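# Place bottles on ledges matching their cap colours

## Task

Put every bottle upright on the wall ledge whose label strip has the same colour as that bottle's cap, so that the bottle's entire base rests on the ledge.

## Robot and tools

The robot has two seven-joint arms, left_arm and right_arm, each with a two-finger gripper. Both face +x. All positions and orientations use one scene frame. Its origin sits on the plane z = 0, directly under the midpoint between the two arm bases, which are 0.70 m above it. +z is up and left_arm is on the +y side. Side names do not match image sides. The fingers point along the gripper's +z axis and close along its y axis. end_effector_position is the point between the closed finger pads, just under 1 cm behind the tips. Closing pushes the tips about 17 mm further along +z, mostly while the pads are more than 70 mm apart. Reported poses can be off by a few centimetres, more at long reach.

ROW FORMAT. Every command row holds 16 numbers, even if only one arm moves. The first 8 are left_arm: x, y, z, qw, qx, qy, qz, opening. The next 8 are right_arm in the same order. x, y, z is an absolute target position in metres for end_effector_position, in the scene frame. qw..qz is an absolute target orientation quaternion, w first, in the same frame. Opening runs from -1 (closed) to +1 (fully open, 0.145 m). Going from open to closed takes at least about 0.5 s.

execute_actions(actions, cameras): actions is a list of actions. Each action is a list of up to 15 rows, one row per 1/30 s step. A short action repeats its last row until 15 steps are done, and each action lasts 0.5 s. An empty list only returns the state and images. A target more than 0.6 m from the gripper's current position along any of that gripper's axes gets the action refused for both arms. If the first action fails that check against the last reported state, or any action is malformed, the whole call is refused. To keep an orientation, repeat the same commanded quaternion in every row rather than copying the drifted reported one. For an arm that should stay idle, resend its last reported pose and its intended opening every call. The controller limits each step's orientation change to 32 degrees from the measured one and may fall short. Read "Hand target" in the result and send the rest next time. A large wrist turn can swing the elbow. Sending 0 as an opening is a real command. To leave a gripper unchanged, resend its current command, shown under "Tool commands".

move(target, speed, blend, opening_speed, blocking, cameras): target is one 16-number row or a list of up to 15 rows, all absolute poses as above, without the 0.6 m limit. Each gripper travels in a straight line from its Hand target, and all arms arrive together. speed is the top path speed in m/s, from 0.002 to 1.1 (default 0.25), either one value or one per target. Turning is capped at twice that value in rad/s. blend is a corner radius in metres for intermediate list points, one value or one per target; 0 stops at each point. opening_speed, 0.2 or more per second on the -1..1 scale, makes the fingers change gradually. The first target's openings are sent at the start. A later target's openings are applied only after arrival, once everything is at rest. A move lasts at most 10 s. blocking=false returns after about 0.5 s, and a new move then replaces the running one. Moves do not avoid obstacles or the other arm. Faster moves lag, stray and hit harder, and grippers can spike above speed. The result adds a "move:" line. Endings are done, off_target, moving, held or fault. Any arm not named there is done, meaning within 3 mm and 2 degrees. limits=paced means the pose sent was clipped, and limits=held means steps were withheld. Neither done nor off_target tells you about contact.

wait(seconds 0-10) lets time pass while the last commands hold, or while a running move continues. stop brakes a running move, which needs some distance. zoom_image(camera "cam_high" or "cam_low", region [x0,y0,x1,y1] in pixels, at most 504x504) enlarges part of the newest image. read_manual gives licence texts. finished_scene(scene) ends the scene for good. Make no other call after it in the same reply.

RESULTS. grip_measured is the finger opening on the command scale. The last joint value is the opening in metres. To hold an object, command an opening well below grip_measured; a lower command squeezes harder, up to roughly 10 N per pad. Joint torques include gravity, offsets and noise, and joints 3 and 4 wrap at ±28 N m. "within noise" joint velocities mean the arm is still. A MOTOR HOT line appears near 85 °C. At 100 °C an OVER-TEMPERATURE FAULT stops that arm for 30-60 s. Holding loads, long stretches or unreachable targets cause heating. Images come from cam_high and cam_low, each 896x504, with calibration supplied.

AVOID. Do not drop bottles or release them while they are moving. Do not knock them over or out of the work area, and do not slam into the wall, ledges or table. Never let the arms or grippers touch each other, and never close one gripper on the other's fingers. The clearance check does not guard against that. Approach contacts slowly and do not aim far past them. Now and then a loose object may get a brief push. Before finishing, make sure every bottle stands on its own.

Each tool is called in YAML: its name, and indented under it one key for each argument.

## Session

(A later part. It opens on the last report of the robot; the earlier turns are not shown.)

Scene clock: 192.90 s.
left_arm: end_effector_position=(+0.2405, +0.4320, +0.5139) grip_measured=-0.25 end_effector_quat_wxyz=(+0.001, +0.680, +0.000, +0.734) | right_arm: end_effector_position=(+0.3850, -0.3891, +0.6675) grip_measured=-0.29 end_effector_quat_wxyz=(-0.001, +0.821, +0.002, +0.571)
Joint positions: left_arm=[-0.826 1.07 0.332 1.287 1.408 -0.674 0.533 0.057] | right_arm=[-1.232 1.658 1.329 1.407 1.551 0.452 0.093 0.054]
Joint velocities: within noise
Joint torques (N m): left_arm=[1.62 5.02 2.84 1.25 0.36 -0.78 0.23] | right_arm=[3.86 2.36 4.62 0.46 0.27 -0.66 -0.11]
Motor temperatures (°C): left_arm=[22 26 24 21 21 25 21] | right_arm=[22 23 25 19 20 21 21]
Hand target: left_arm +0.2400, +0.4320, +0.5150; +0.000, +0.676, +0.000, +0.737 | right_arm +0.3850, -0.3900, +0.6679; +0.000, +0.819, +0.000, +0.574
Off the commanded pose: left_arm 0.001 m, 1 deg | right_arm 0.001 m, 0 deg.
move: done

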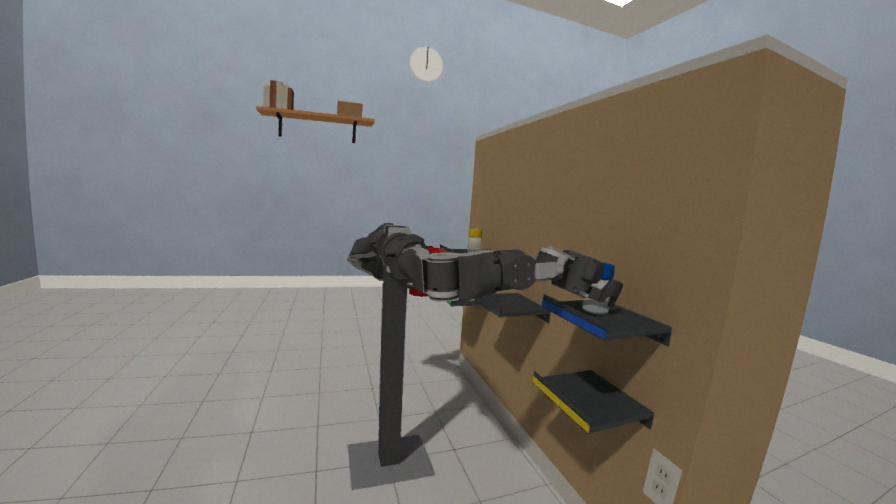

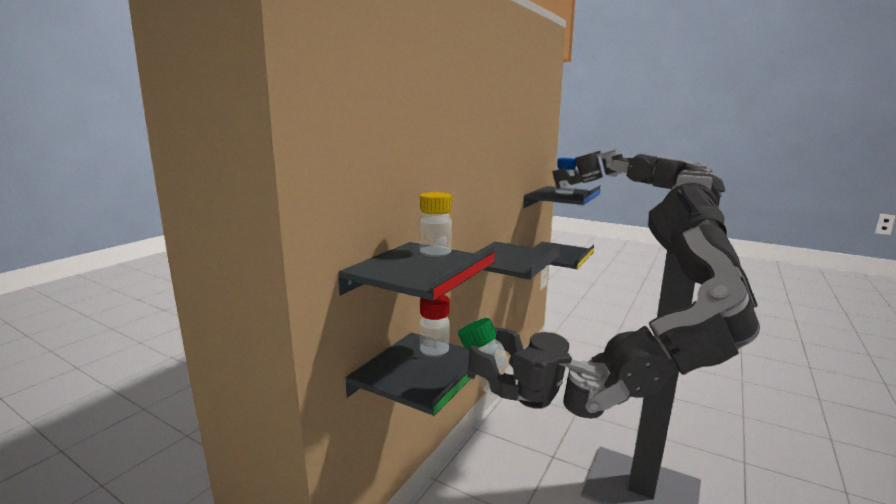

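move:
  target:
    - [0.25,0.432,0.522,0,0.643,0,0.766,-1,0.385,-0.39,0.664,0,0.819,0,0.574,-1]
    - [0.39,0.432,0.520,0,0.643,0,0.766,-1,0.385,-0.39,0.660,0,0.819,0,0.574,-1]
    - [0.39,0.432,0.495,0,0.643,0,0.766,-1,0.385,-0.39,0.658,0,0.819,0,0.574,-1]
  speed: [0.2,0.12,0.05]

zoom_image:
  camera: "cam_high"
  region: [500, 200, 680, 350]

zoom_image:
  camera: "cam_low"
  region: [330, 260, 510, 400]

zoom_image:
  camera: "cam_low"
  region: [510, 130, 630, 230]

Scene clock: 244.17 s.
left_arm: end_effector_position=(+0.3903, +0.4377, +0.5055) grip_measured=-0.25 end_effector_quat_wxyz=(-0.007, +0.634, +0.002, +0.774) | right_arm: end_effector_position=(+0.3867, -0.3888, +0.6666) grip_measured=-0.29 end_effector_quat_wxyz=(-0.002, +0.810, +0.002, +0.586)
Joint positions: left_arm=[0.544 0.802 -0.317 0.406 1.114 -0.596 0.748 0.057] | right_arm=[-1.259 1.653 1.329 1.412 1.556 0.389 0.091 0.054]
Joint velocities: within noise
Joint torques (N m): left_arm=[5.02 4.02 -0.31 1.52 0.23 -0.36 0.22] | right_arm=[2.44 2.15 2.97 0.57 0.21 -0.03 -0.15]
Motor temperatures (°C): left_arm=[22 25 25 21 21 25 21] | right_arm=[22 23 25 19 20 21 21]
Hand target: left_arm +0.3899, +0.4320, +0.4951; +0.000, +0.643, +0.000, +0.766 | right_arm +0.3849, -0.3899, +0.6581; +0.000, +0.819, +0.000, +0.574
Off the commanded pose: left_arm 0.012 m, 2 deg | right_arm 0.009 m, 2 deg.
move: off_target (left_arm, right_arm)

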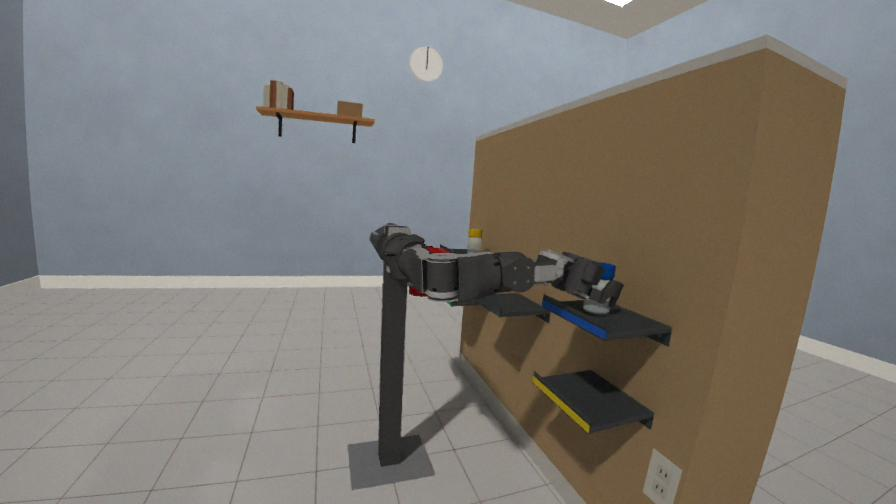

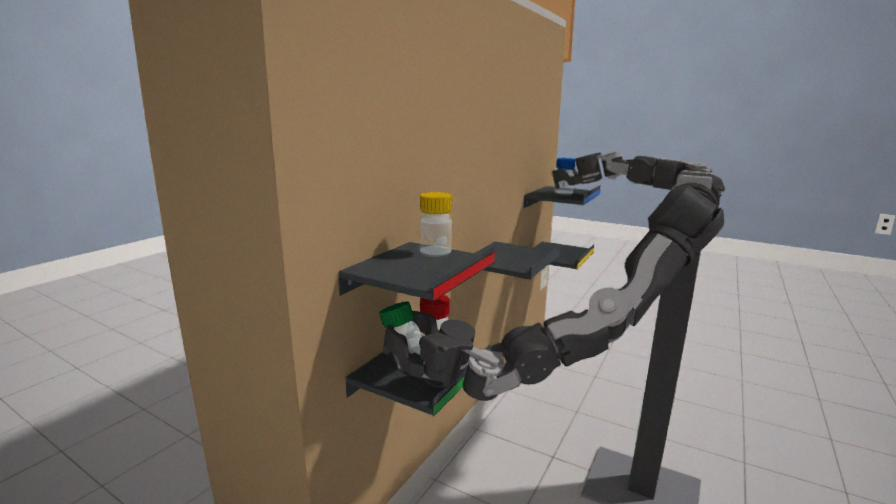

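Scaled by 2.800 from the camera's 896x504 image, which has a finer 1280x720 frame.

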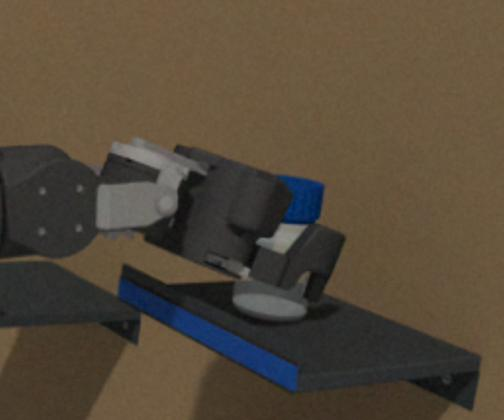

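Scaled by 2.800 from the camera's 896x504 image, which has a finer 1280x720 frame.

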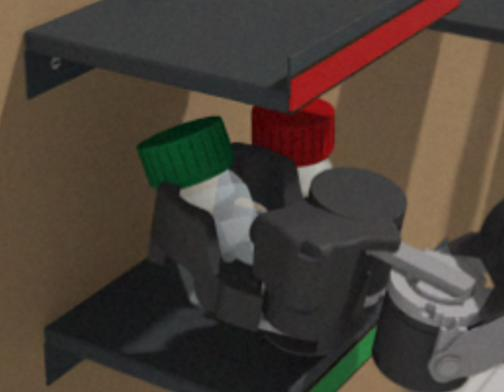

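Scaled by 4.200 from the camera's 896x504 image, which has a finer 1280x720 frame.

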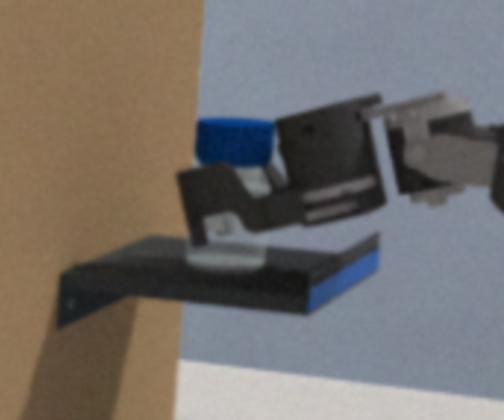

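zoom_image:
  camera: "cam_low"
  region: [370, 290, 490, 400]

move:
  target:
    - [0.39,0.432,0.506,0,0.643,0,0.766,-1,0.385,-0.39,0.667,0,0.815,0,0.579,-1]
    - [0.39,0.432,0.506,0,0.643,0,0.766,-1,0.385,-0.39,0.667,0,0.815,0,0.579,0.4]
  speed: 0.05
  opening_speed: 0.8

zoom_image:
  camera: "cam_low"
  region: [510, 130, 630, 230]

zoom_image:
  camera: "cam_low"
  region: [370, 290, 490, 400]

Scaled by 4.200 from the camera's 896x504 image, which has a finer 1280x720 frame.

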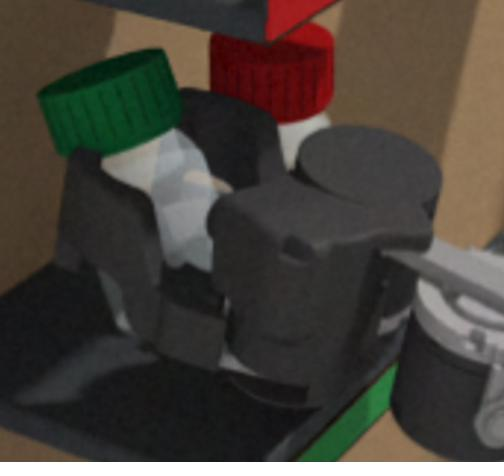

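Scene clock: 278.73 s.
left_arm: end_effector_position=(+0.3905, +0.4301, +0.5038) grip_measured=-0.25 end_effector_quat_wxyz=(+0.003, +0.645, -0.001, +0.764) | right_arm: end_effector_position=(+0.3855, -0.3888, +0.6669) grip_measured=+0.40 end_effector_quat_wxyz=(-0.002, +0.815, +0.002, +0.580)
Joint positions: left_arm=[0.486 0.825 -0.321 0.509 1.109 -0.551 0.691 0.057] | right_arm=[-1.247 1.653 1.329 1.413 1.556 0.416 0.091 0.105]
Joint velocities: within noise
Joint torques (N m): left_arm=[6.37 7.82 1.83 3.97 0.48 -0.55 -0.06] | right_arm=[4.36 2.28 4.9 0.4 0.13 -0.32 -0.1]
Motor temperatures (°C): left_arm=[23 24 23 21 21 25 21] | right_arm=[22 23 24 19 20 20 21]
Hand target: left_arm +0.3900, +0.4319, +0.5060; +0.000, +0.643, +0.000, +0.766 | right_arm +0.3850, -0.3899, +0.6670; +0.000, +0.815, +0.000, +0.579
Off the commanded pose: left_arm 0.003 m, 1 deg | right_arm 0.001 m, 0 deg.
move: done

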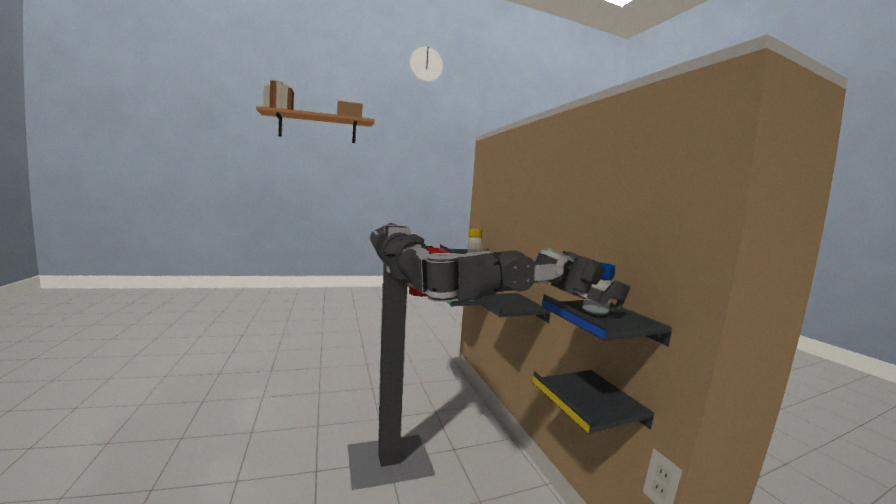

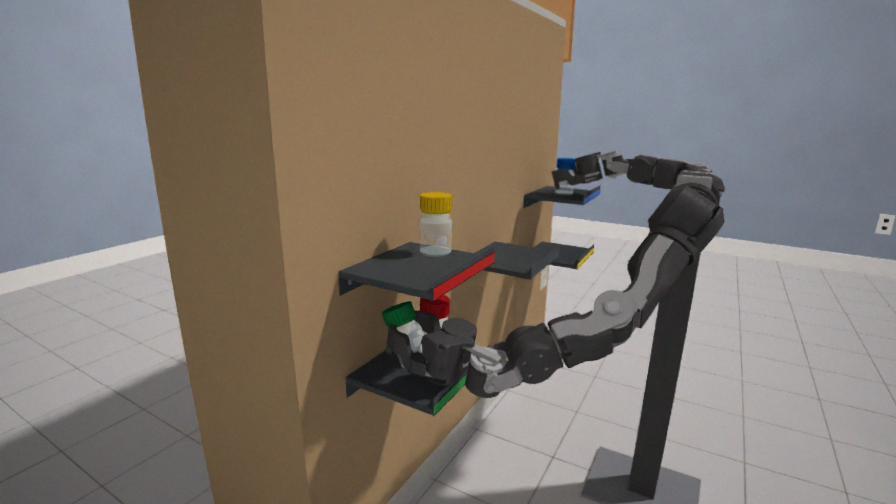

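Scaled by 4.200 from the camera's 896x504 image, which has a finer 1280x720 frame.

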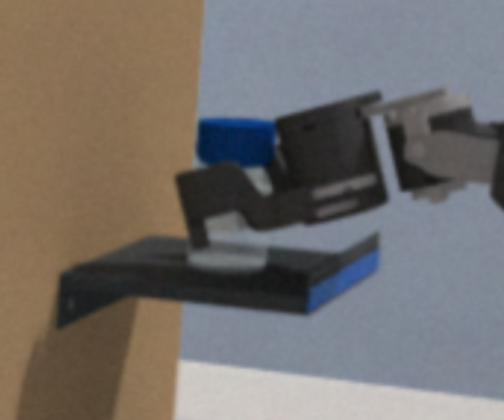

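Scaled by 4.200 from the camera's 896x504 image, which has a finer 1280x720 frame.

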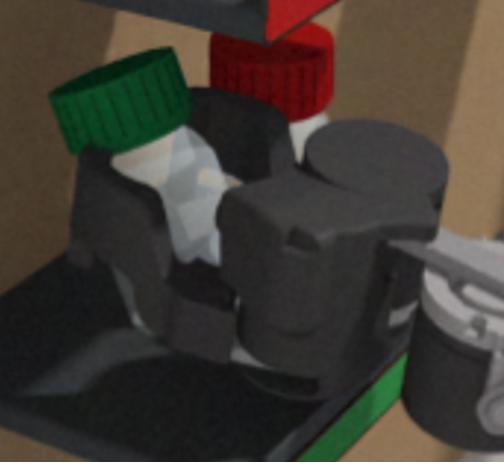

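move:
  target:
    - [0.40,0.432,0.515,0,0.643,0,0.766,-1,0.35,-0.385,0.670,0,0.815,0,0.579,0.4]
    - [0.42,0.432,0.515,0,0.643,0,0.766,-1,0.27,-0.35,0.680,0,0.815,0,0.579,0.4]
  speed: [0.06,0.06]

zoom_image:
  camera: "cam_low"
  region: [370, 290, 490, 400]

Scene clock: 367.13 s.
left_arm: end_effector_position=(+0.4191, +0.4336, +0.5136) grip_measured=-0.25 end_effector_quat_wxyz=(-0.001, +0.647, +0.001, +0.763) | right_arm: end_effector_position=(+0.2702, -0.3493, +0.6789) grip_measured=+0.40 end_effector_quat_wxyz=(-0.002, +0.815, +0.001, +0.579)
Joint positions: left_arm=[0.776 0.732 -0.332 0.183 0.983 -0.562 0.807 0.057] | right_arm=[-1.102 1.125 1.466 2.023 1.534 0.71 -0.008 0.105]
Joint velocities: within noise
Joint torques (N m): left_arm=[9.24 4.73 0.59 2.92 0.52 -0.65 0.21] | right_arm=[1.28 3.47 4.75 0.46 0.18 -0.31 -0.13]
Motor temperatures (°C): left_arm=[25 28 24 22 22 25 21] | right_arm=[23 23 25 19 20 20 21]
Hand target: left_arm +0.4200, +0.4320, +0.5151; +0.000, +0.643, +0.000, +0.766 | right_arm +0.2700, -0.3501, +0.6800; +0.000, +0.815, +0.000, +0.579
Off the commanded pose: left_arm 0.002 m, 1 deg | right_arm 0.001 m, 0 deg.
move: done

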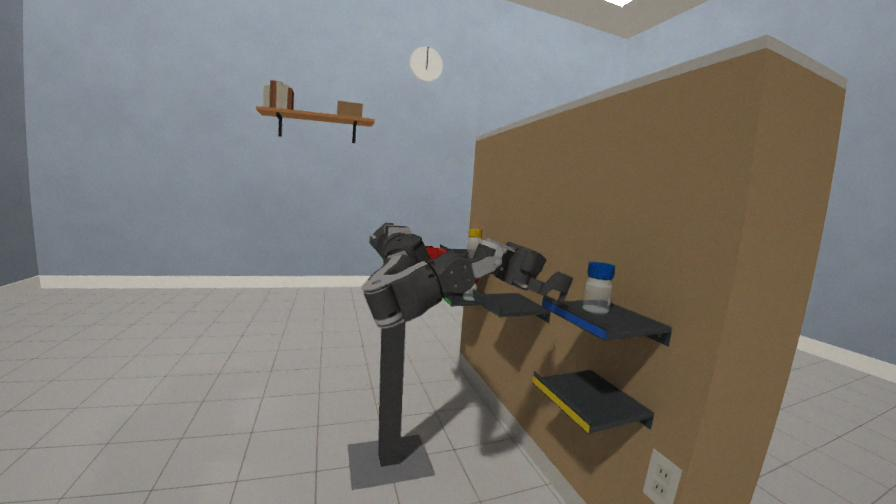

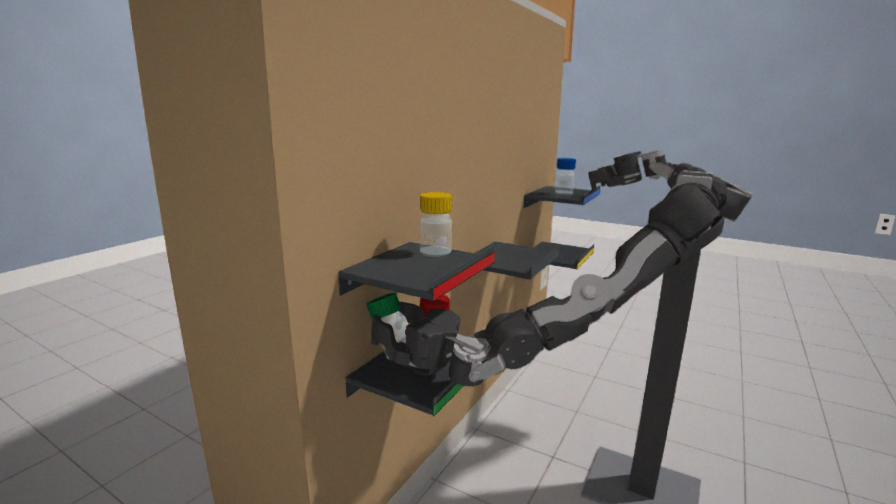

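Scaled by 4.200 from the camera's 896x504 image, which has a finer 1280x720 frame.

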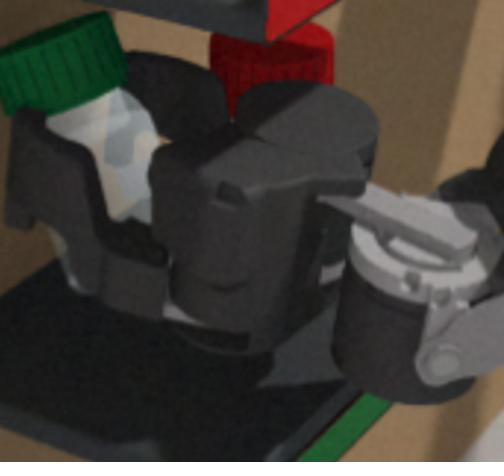

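move:
  target: [0.442,0.432,0.515,0,0.643,0,0.766,-1,0.27,-0.35,0.680,0,0.815,0,0.579,0.4]
  speed: 0.05

zoom_image:
  camera: "cam_low"
  region: [350, 280, 490, 400]

Scene clock: 374.97 s.
left_arm: end_effector_position=(+0.4385, +0.4308, +0.5136) grip_measured=-0.25 end_effector_quat_wxyz=(-0.017, +0.664, +0.015, +0.747) | right_arm: end_effector_position=(+0.2702, -0.3493, +0.6789) grip_measured=+0.40 end_effector_quat_wxyz=(-0.002, +0.815, +0.001, +0.579)
Joint positions: left_arm=[0.919 0.675 -0.4 0.035 0.921 -0.558 0.757 0.057] | right_arm=[-1.102 1.125 1.466 2.023 1.534 0.711 -0.008 0.105]
Joint velocities: within noise
Joint torques (N m): left_arm=[11.17 3.39 -0.35 3.55 0.39 -0.21 -0.51] | right_arm=[1.28 3.47 4.88 0.57 0.19 -0.31 -0.14]
Motor temperatures (°C): left_arm=[26 27 23 22 22 25 21] | right_arm=[22 23 25 19 20 20 21]
Hand target: left_arm +0.4413, +0.4315, +0.5154; -0.020, +0.664, +0.023, +0.748 | right_arm +0.2700, -0.3501, +0.6800; +0.000, +0.815, +0.000, +0.579
Off the commanded pose: left_arm 0.004 m, 4 deg | right_arm 0.001 m, 0 deg.
elbow stopped short (left arm): the move would have taken joint 4 (elbow) straighter than the controller allows.
move: off_target (left_arm)

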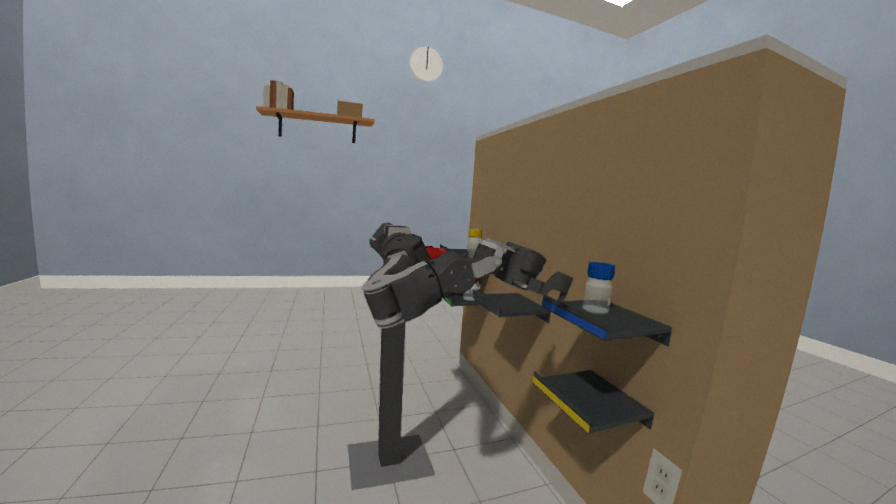

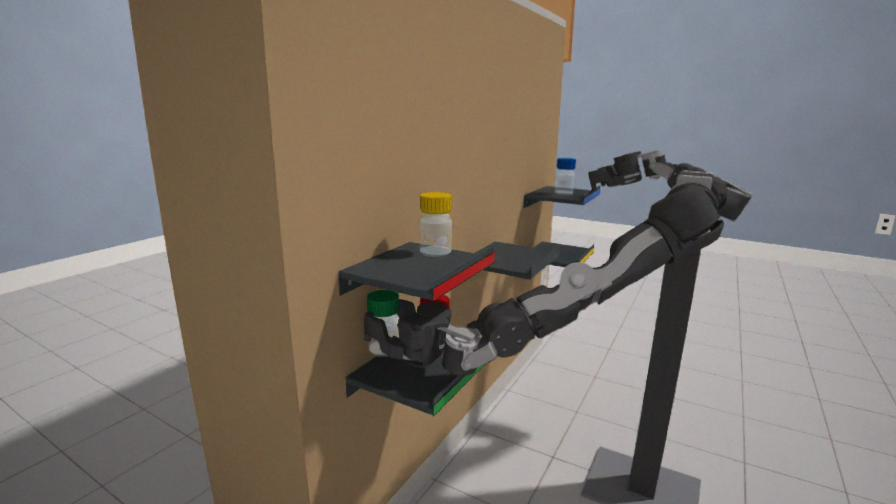

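Scaled by 3.600 from the camera's 896x504 image, which has a finer 1280x720 frame.

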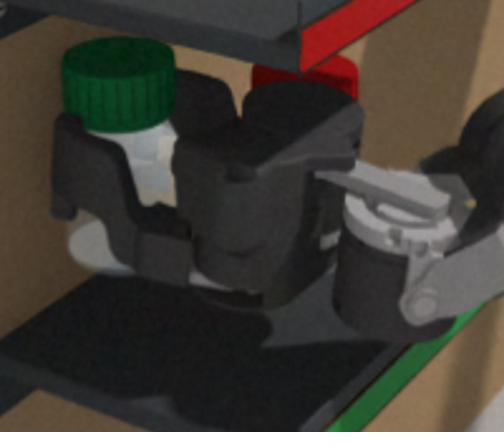

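move:
  target:
    - [0.437,0.432,0.515,0,0.711,0,0.703,-1,0.27,-0.35,0.680,0,0.815,0,0.579,0.4]
    - [0.438,0.432,0.515,0,0.766,0,0.643,-1,0.27,-0.35,0.680,0,0.815,0,0.579,0.4]
  speed: 0.08

zoom_image:
  camera: "cam_low"
  region: [350, 280, 490, 400]

Scene clock: 391.33 s.
left_arm: end_effector_position=(+0.4378, +0.4315, +0.5144) grip_measured=-0.25 end_effector_quat_wxyz=(+0.002, +0.766, -0.001, +0.643) | right_arm: end_effector_position=(+0.2702, -0.3493, +0.6789) grip_measured=+0.40 end_effector_quat_wxyz=(-0.002, +0.815, +0.001, +0.579)
Joint positions: left_arm=[0.757 0.848 -0.418 0.506 0.829 -0.077 0.561 0.057] | right_arm=[-1.102 1.125 1.466 2.023 1.534 0.711 -0.008 0.105]
Joint velocities: within noise
Joint torques (N m): left_arm=[8.27 6.08 1.31 4.36 0.41 -0.47 -0.09] | right_arm=[1.25 3.39 4.89 0.49 0.18 -0.3 -0.12]
Motor temperatures (°C): left_arm=[28 26 23 22 22 25 21] | right_arm=[22 23 25 19 20 20 21]
Hand target: left_arm +0.4381, +0.4320, +0.5151; +0.000, +0.766, +0.000, +0.643 | right_arm +0.2700, -0.3501, +0.6800; +0.000, +0.815, +0.000, +0.579
Off the commanded pose: left_arm 0.001 m, 0 deg | right_arm 0.001 m, 0 deg.
move: done

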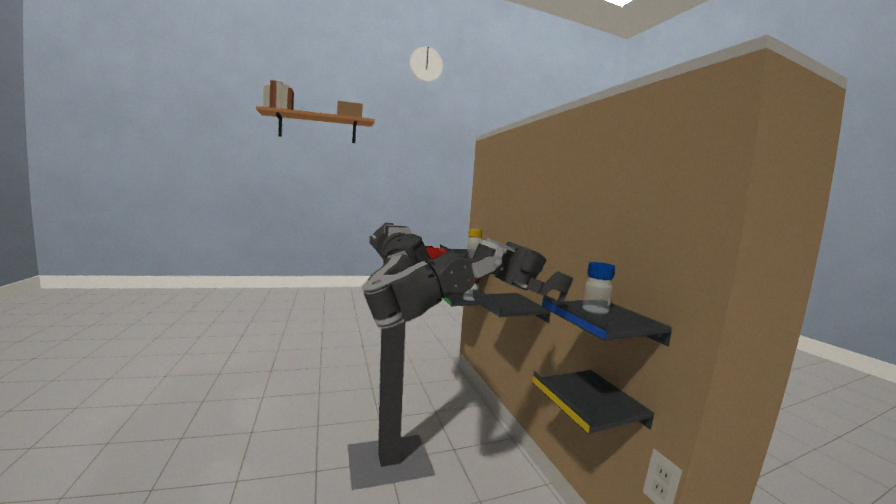

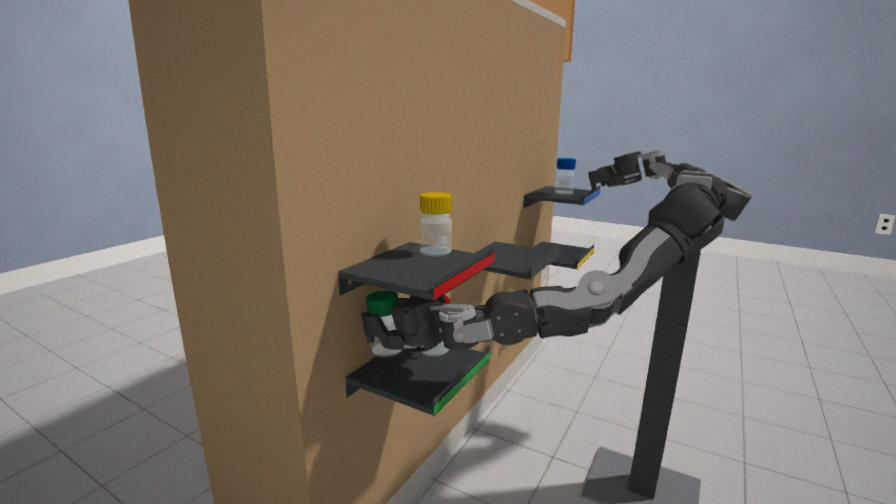

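Scaled by 3.600 from the camera's 896x504 image, which has a finer 1280x720 frame.

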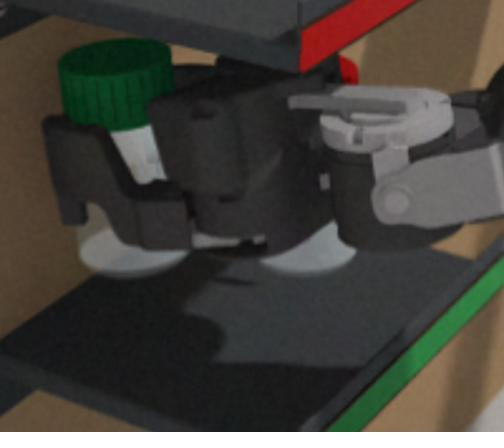

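move:
  target:
    - [0.43,0.432,0.505,0,0.766,0,0.643,-1,0.27,-0.35,0.680,0,0.815,0,0.579,0.4]
    - [0.428,0.432,0.480,0,0.766,0,0.643,-1,0.27,-0.35,0.680,0,0.815,0,0.579,0.4]
    - [0.428,0.432,0.468,0,0.766,0,0.643,-1,0.27,-0.35,0.680,0,0.815,0,0.579,0.4]
  speed: [0.1,0.06,0.03]

zoom_image:
  camera: "cam_low"
  region: [350, 280, 490, 400]

Scene clock: 404.53 s.
left_arm: end_effector_position=(+0.4316, +0.4366, +0.4878) grip_measured=-0.25 end_effector_quat_wxyz=(-0.008, +0.742, +0.001, +0.670) | right_arm: end_effector_position=(+0.2702, -0.3493, +0.6789) grip_measured=+0.40 end_effector_quat_wxyz=(-0.002, +0.815, +0.001, +0.579)
Joint positions: left_arm=[0.841 0.756 -0.529 0.195 0.918 -0.335 0.673 0.057] | right_arm=[-1.102 1.125 1.466 2.023 1.534 0.711 -0.008 0.105]
Joint velocities: within noise
Joint torques (N m): left_arm=[4.76 3.05 -1.05 0.91 -0.32 0.72 0.15] | right_arm=[1.25 3.52 4.83 0.49 0.19 -0.3 -0.12]
Motor temperatures (°C): left_arm=[27 27 23 22 22 25 21] | right_arm=[22 23 25 19 20 20 21]
Hand target: left_arm +0.4272, +0.4319, +0.4684; +0.000, +0.766, +0.000, +0.643 | right_arm +0.2700, -0.3501, +0.6800; +0.000, +0.815, +0.000, +0.579
Off the commanded pose: left_arm 0.021 m, 4 deg | right_arm 0.001 m, 0 deg.
move: off_target (left_arm)

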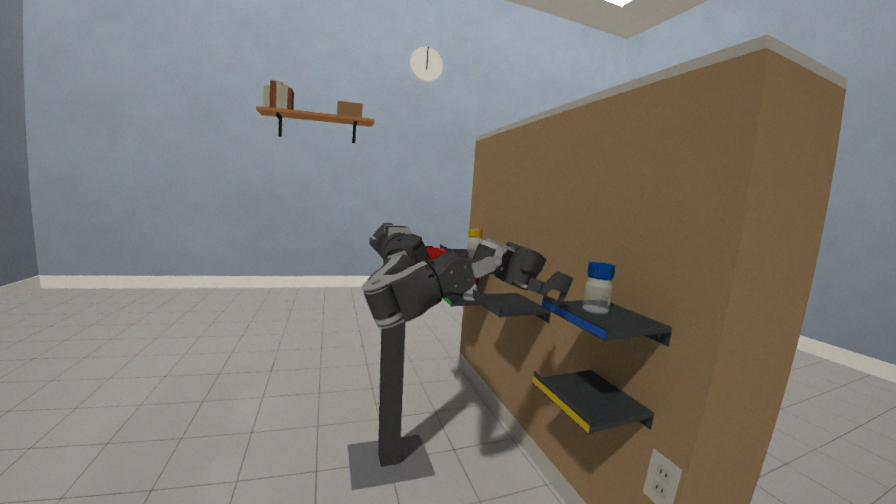

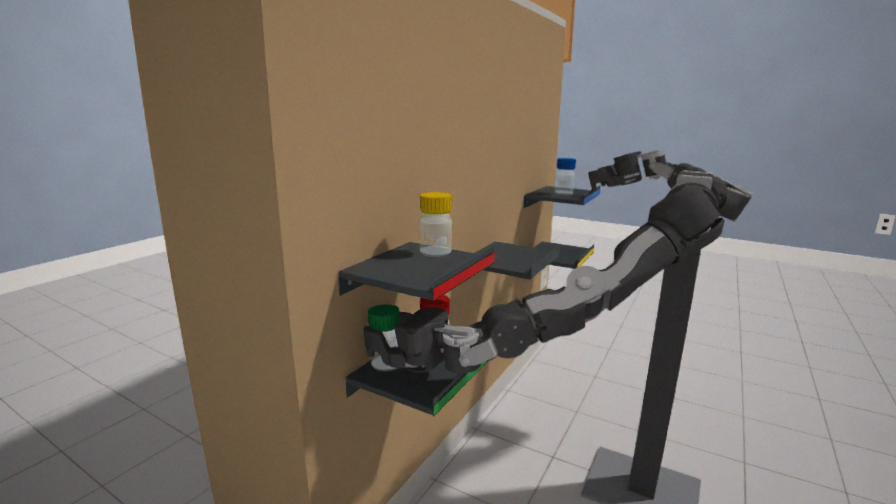

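Scaled by 3.600 from the camera's 896x504 image, which has a finer 1280x720 frame.

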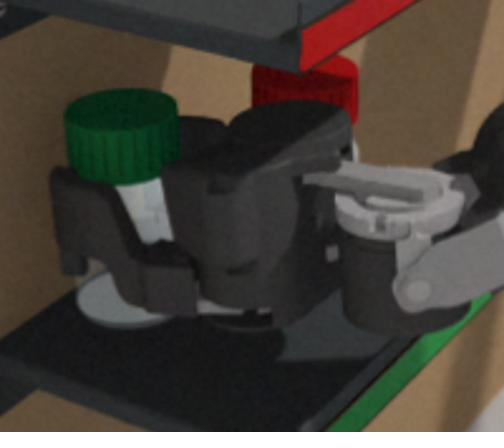

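move:
  target:
    - [0.430,0.432,0.493,0,0.766,0,0.643,-1,0.27,-0.35,0.680,0,0.815,0,0.579,0.4]
    - [0.432,0.432,0.493,0,0.82,0,0.572,-1,0.27,-0.35,0.680,0,0.815,0,0.579,0.4]
    - [0.430,0.432,0.474,0,0.82,0,0.572,-1,0.27,-0.35,0.680,0,0.815,0,0.579,0.4]
  speed: [0.1,0.1,0.05]

zoom_image:
  camera: "cam_low"
  region: [350, 280, 490, 400]

Scene clock: 429.07 s.
left_arm: end_effector_position=(+0.4331, +0.4347, +0.4899) grip_measured=-0.25 end_effector_quat_wxyz=(-0.001, +0.804, -0.001, +0.595) | right_arm: end_effector_position=(+0.2702, -0.3493, +0.6789) grip_measured=+0.40 end_effector_quat_wxyz=(-0.002, +0.815, +0.001, +0.579)
Joint positions: left_arm=[0.816 0.861 -0.619 0.435 0.914 -0.038 0.558 0.057] | right_arm=[-1.102 1.125 1.466 2.023 1.534 0.711 -0.008 0.105]
Joint velocities: within noise
Joint torques (N m): left_arm=[5.71 3.23 -0.49 1.21 -0.09 0.4 -0.1] | right_arm=[1.25 3.49 4.85 0.49 0.17 -0.31 -0.14]
Motor temperatures (°C): left_arm=[25 26 23 22 22 25 21] | right_arm=[21 23 26 19 20 20 21]
Hand target: left_arm +0.4295, +0.4319, +0.4744; +0.000, +0.820, +0.000, +0.572 | right_arm +0.2700, -0.3501, +0.6800; +0.000, +0.815, +0.000, +0.579
Off the commanded pose: left_arm 0.016 m, 3 deg | right_arm 0.001 m, 0 deg.
move: off_target (left_arm)

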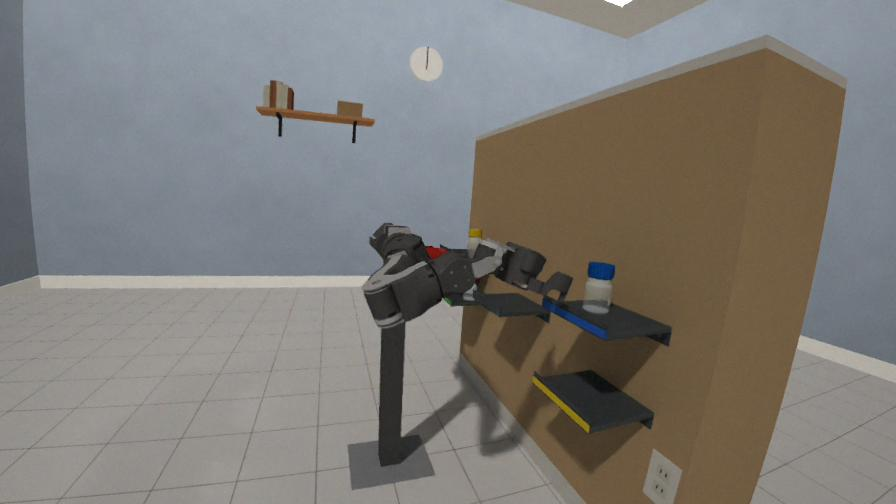

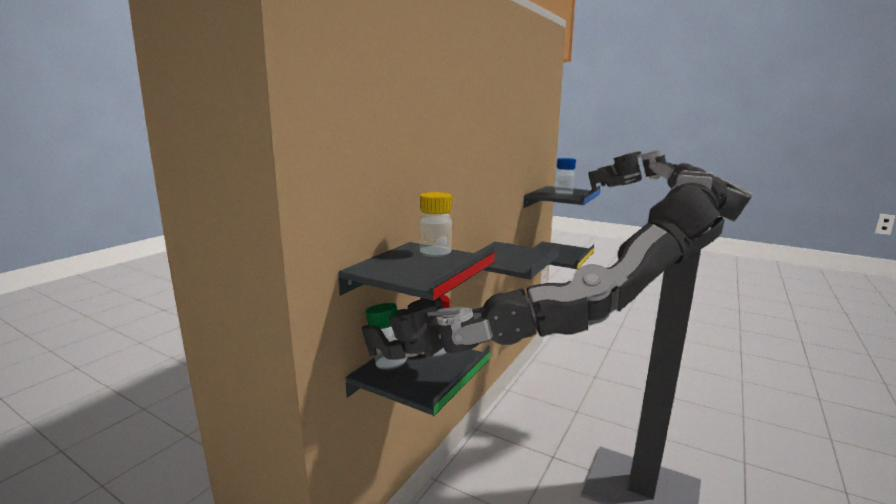

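Scaled by 3.600 from the camera's 896x504 image, which has a finer 1280x720 frame.

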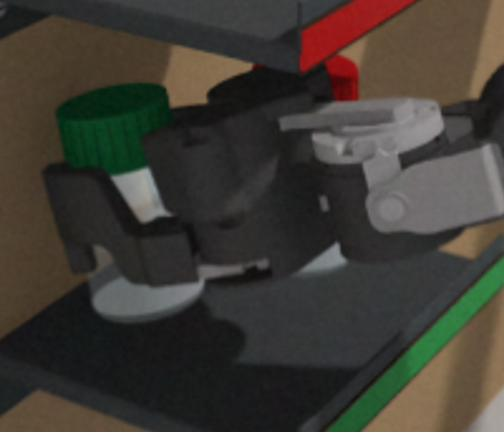

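move:
  target:
    - [0.431,0.432,0.487,0,0.81,0,0.586,-1,0.27,-0.35,0.680,0,0.815,0,0.579,0.4]
    - [0.431,0.432,0.487,0,0.81,0,0.586,0.1,0.27,-0.35,0.680,0,0.815,0,0.579,0.4]
  speed: 0.06
  opening_speed: 0.6

zoom_image:
  camera: "cam_low"
  region: [350, 280, 490, 400]

Scene clock: 441.90 s.
left_arm: end_effector_position=(+0.4321, +0.4323, +0.4899) grip_measured=+0.10 end_effector_quat_wxyz=(+0.001, +0.807, +0.001, +0.590) | right_arm: end_effector_position=(+0.2702, -0.3493, +0.6789) grip_measured=+0.40 end_effector_quat_wxyz=(-0.002, +0.815, +0.001, +0.579)
Joint positions: left_arm=[0.797 0.881 -0.636 0.485 0.944 -0.012 0.531 0.083] | right_arm=[-1.102 1.125 1.466 2.023 1.534 0.711 -0.008 0.105]
Joint velocities: within noise
Joint torques (N m): left_arm=[7.21 5.79 0.94 3.1 0.36 -0.41 0.04] | right_arm=[1.36 3.44 4.78 0.46 0.18 -0.3 -0.15]
Motor temperatures (°C): left_arm=[25 25 23 21 22 25 21] | right_arm=[21 23 26 19 20 20 21]
Hand target: left_arm +0.4310, +0.4320, +0.4871; +0.000, +0.810, +0.000, +0.586 | right_arm +0.2700, -0.3501, +0.6800; +0.000, +0.815, +0.000, +0.579
Off the commanded pose: left_arm 0.003 m, 1 deg | right_arm 0.001 m, 0 deg.
move: done; target 2's new opening was sent with left_arm's hand 0.005 m and 1 deg from that target

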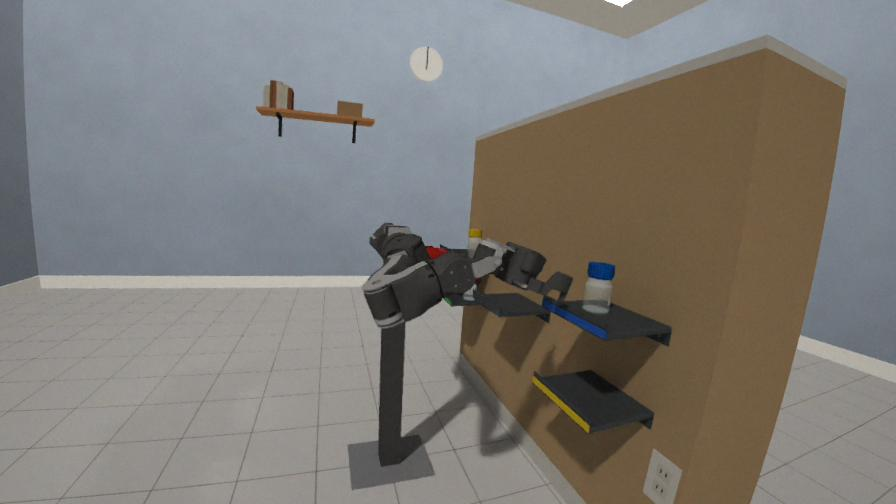

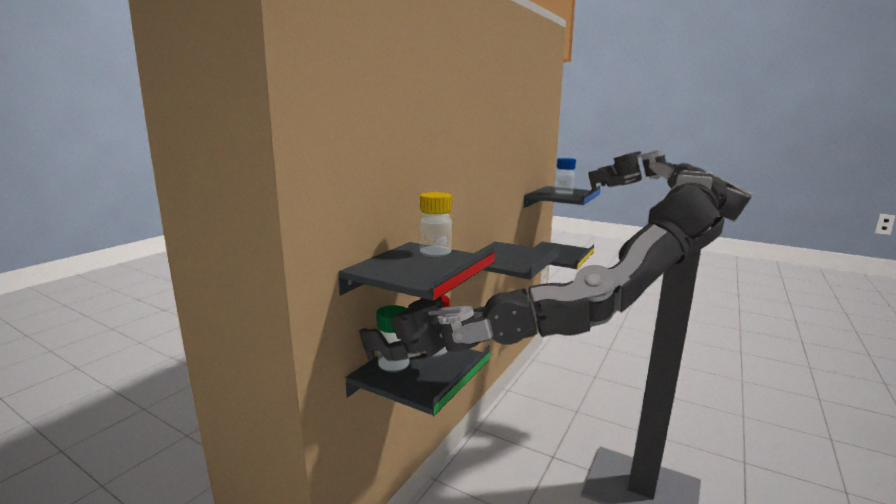

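Scaled by 3.600 from the camera's 896x504 image, which has a finer 1280x720 frame.

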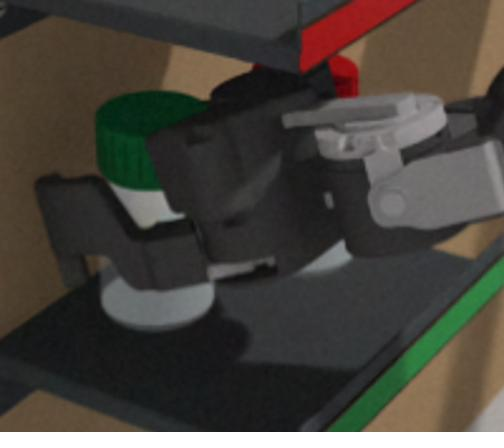

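move:
  target:
    - [0.36,0.432,0.492,0,0.81,0,0.586,0.1,0.27,-0.35,0.680,0,0.815,0,0.579,0.4]
    - [0.25,0.42,0.52,0,0.819,0,0.574,1,0.27,-0.25,0.62,0,0.815,0,0.579,0.4]
    - [0.25,0.36,0.68,0,0.819,0,0.574,1,0.24,-0.20,0.58,0,0.815,0,0.579,1]
    - [0.28,0.325,0.682,0,0.819,0,0.574,1,0.24,-0.20,0.58,0,0.815,0,0.579,1]
  speed: [0.1,0.25,0.25,0.2]
  opening_speed: 2

zoom_image:
  camera: "cam_low"
  region: [380, 170, 560, 320]

Scene clock: 463.27 s.
left_arm: end_effector_position=(+0.2801, +0.3247, +0.6840) grip_measured=+1.00 end_effector_quat_wxyz=(-0.006, +0.811, -0.036, +0.584) | right_arm: end_effector_position=(+0.2408, -0.2004, +0.5803) grip_measured=+1.00 end_effector_quat_wxyz=(-0.100, +0.764, +0.071, +0.634)
Joint positions: left_arm=[1.861 1.955 -1.562 2.083 1.585 0.622 -0.077 0.145] | right_arm=[-1.03 0.96 0.548 2.441 1.044 0.058 -0.205 0.145]
Joint velocities: within noise
Joint torques (N m): left_arm=[1.46 -1.41 2.07 0.36 0.11 -0.66 -0.06] | right_arm=[0.28 1.96 1.37 2.67 -0.07 -0.55 0]
Motor temperatures (°C): left_arm=[25 26 23 21 22 25 21] | right_arm=[21 23 25 19 20 20 21]
Hand target: left_arm +0.2799, +0.3251, +0.6820; -0.006, +0.812, -0.034, +0.582 | right_arm +0.2404, -0.2004, +0.5796; -0.100, +0.764, +0.070, +0.634
Off the commanded pose: left_arm 0.002 m, 4 deg | right_arm 0.001 m, 16 deg.
joint read past its limit (right arm) — joint 4 (elbow), upper limit, where the elbow is as bent as it goes.
joint sent to its limit (left arm) — joint 3 (upper arm roll), lower limit; joint 5 (forearm roll), upper limit. The joint targets are off in orientation, not in position.
joint sent to its limit (right arm) — joint 4 (elbow), upper limit, where the elbow is as bent as it goes. The joint targets are off in orientation, not in position.
move: off_target (left_arm, right_arm); target 2's new opening was sent with left_arm's hand 0.002 m and 6 deg from that target; target 3's new opening was sent with right_arm's hand 0.000 m and 17 deg from that target

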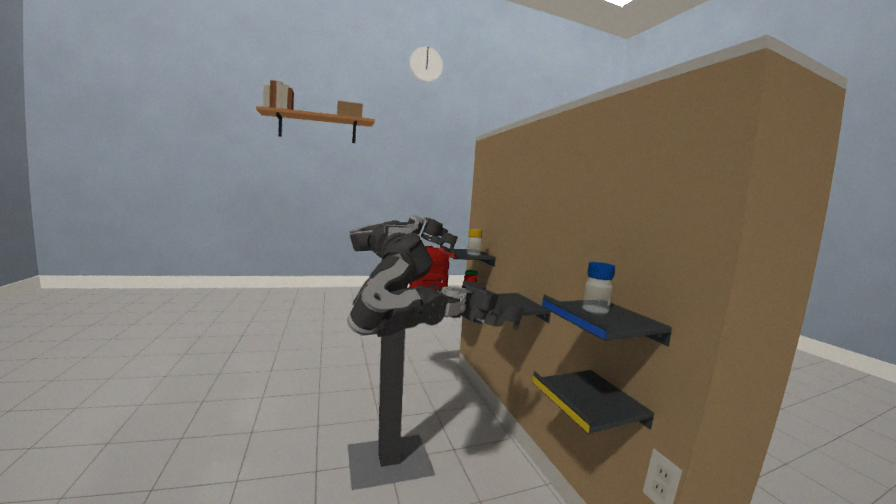

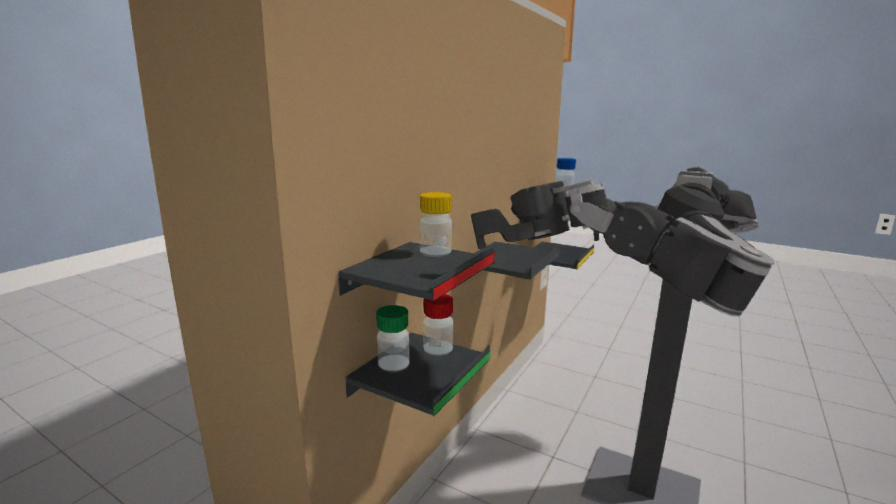

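Scaled by 2.800 from the camera's 896x504 image, which has a finer 1280x720 frame.

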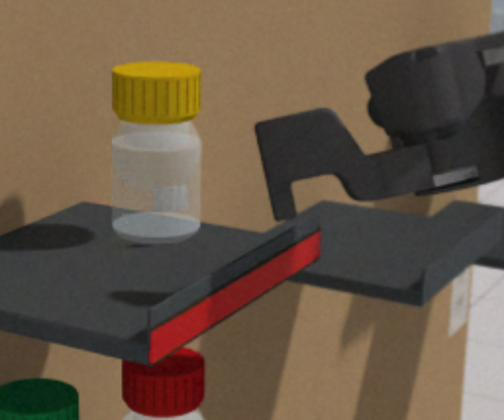

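move:
  target:
    - [0.384,0.325,0.678,0,0.819,0,0.574,1,0.24,-0.20,0.58,0,0.815,0,0.579,1]
    - [0.384,0.325,0.678,0,0.819,0,0.574,-1,0.24,-0.20,0.58,0,0.815,0,0.579,1]
    - [0.384,0.325,0.728,0,0.819,0,0.574,-1,0.24,-0.20,0.58,0,0.815,0,0.579,1]
  speed: [0.13,0.1,0.1]
  opening_speed: 1.5

zoom_image:
  camera: "cam_low"
  region: [380, 150, 560, 300]

Scene clock: 476.10 s.
left_arm: end_effector_position=(+0.3845, +0.3253, +0.7275) grip_measured=-0.24 end_effector_quat_wxyz=(-0.003, +0.809, -0.011, +0.588) | right_arm: end_effector_position=(+0.2407, -0.2005, +0.5801) grip_measured=+1.00 end_effector_quat_wxyz=(-0.099, +0.764, +0.071, +0.634)
Joint positions: left_arm=[1.192 1.365 -0.73 1.632 1.584 0.781 -0.251 0.057] | right_arm=[-1.028 0.959 0.545 2.441 1.042 0.057 -0.207 0.145]
Joint velocities: within noise
Joint torques (N m): left_arm=[7.27 2.99 2.67 0.34 0.1 -0.58 0.22] | right_arm=[0.04 1.94 1.66 2.69 -0.07 -0.54 0.05]
Motor temperatures (°C): left_arm=[25 25 24 21 22 25 21] | right_arm=[21 23 25 19 20 20 21]
Hand target: left_arm +0.3841, +0.3251, +0.7278; -0.001, +0.809, -0.011, +0.587 | right_arm +0.2404, -0.2004, +0.5796; -0.100, +0.764, +0.069, +0.634
Off the commanded pose: left_arm 0.001 m, 2 deg | right_arm 0.001 m, 16 deg.
joint read past its limit (right arm) — joint 4 (elbow), upper limit, where the elbow is as bent as it goes.
joint sent to its limit (left arm) — joint 5 (forearm roll), upper limit; joint 6 (wrist pitch), upper limit. The joint targets still meet the commanded pose.
joint sent to its limit (right arm) — joint 4 (elbow), upper limit, where the elbow is as bent as it goes. The joint targets are off in orientation, not in position.
move: off_target (right_arm)

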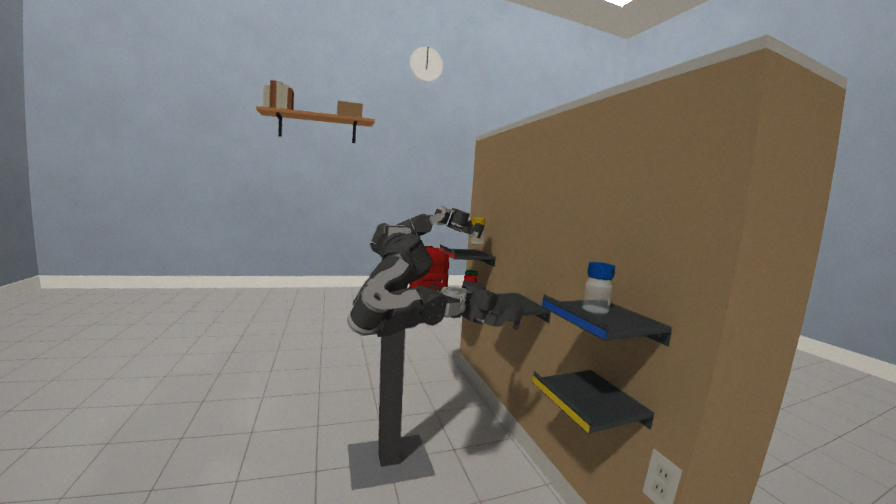

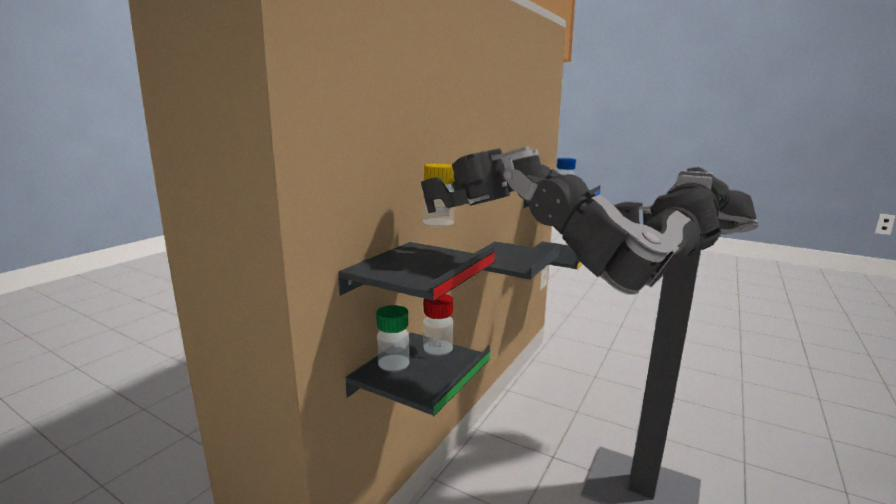

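Scaled by 2.800 from the camera's 896x504 image, which has a finer 1280x720 frame.

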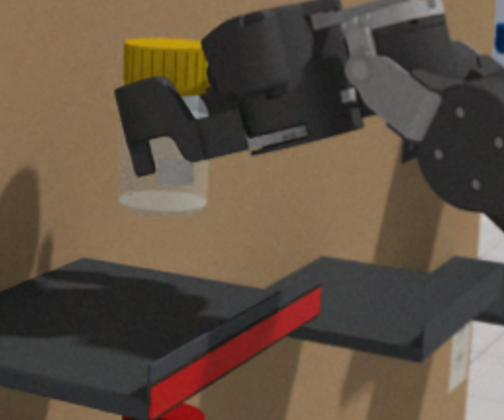

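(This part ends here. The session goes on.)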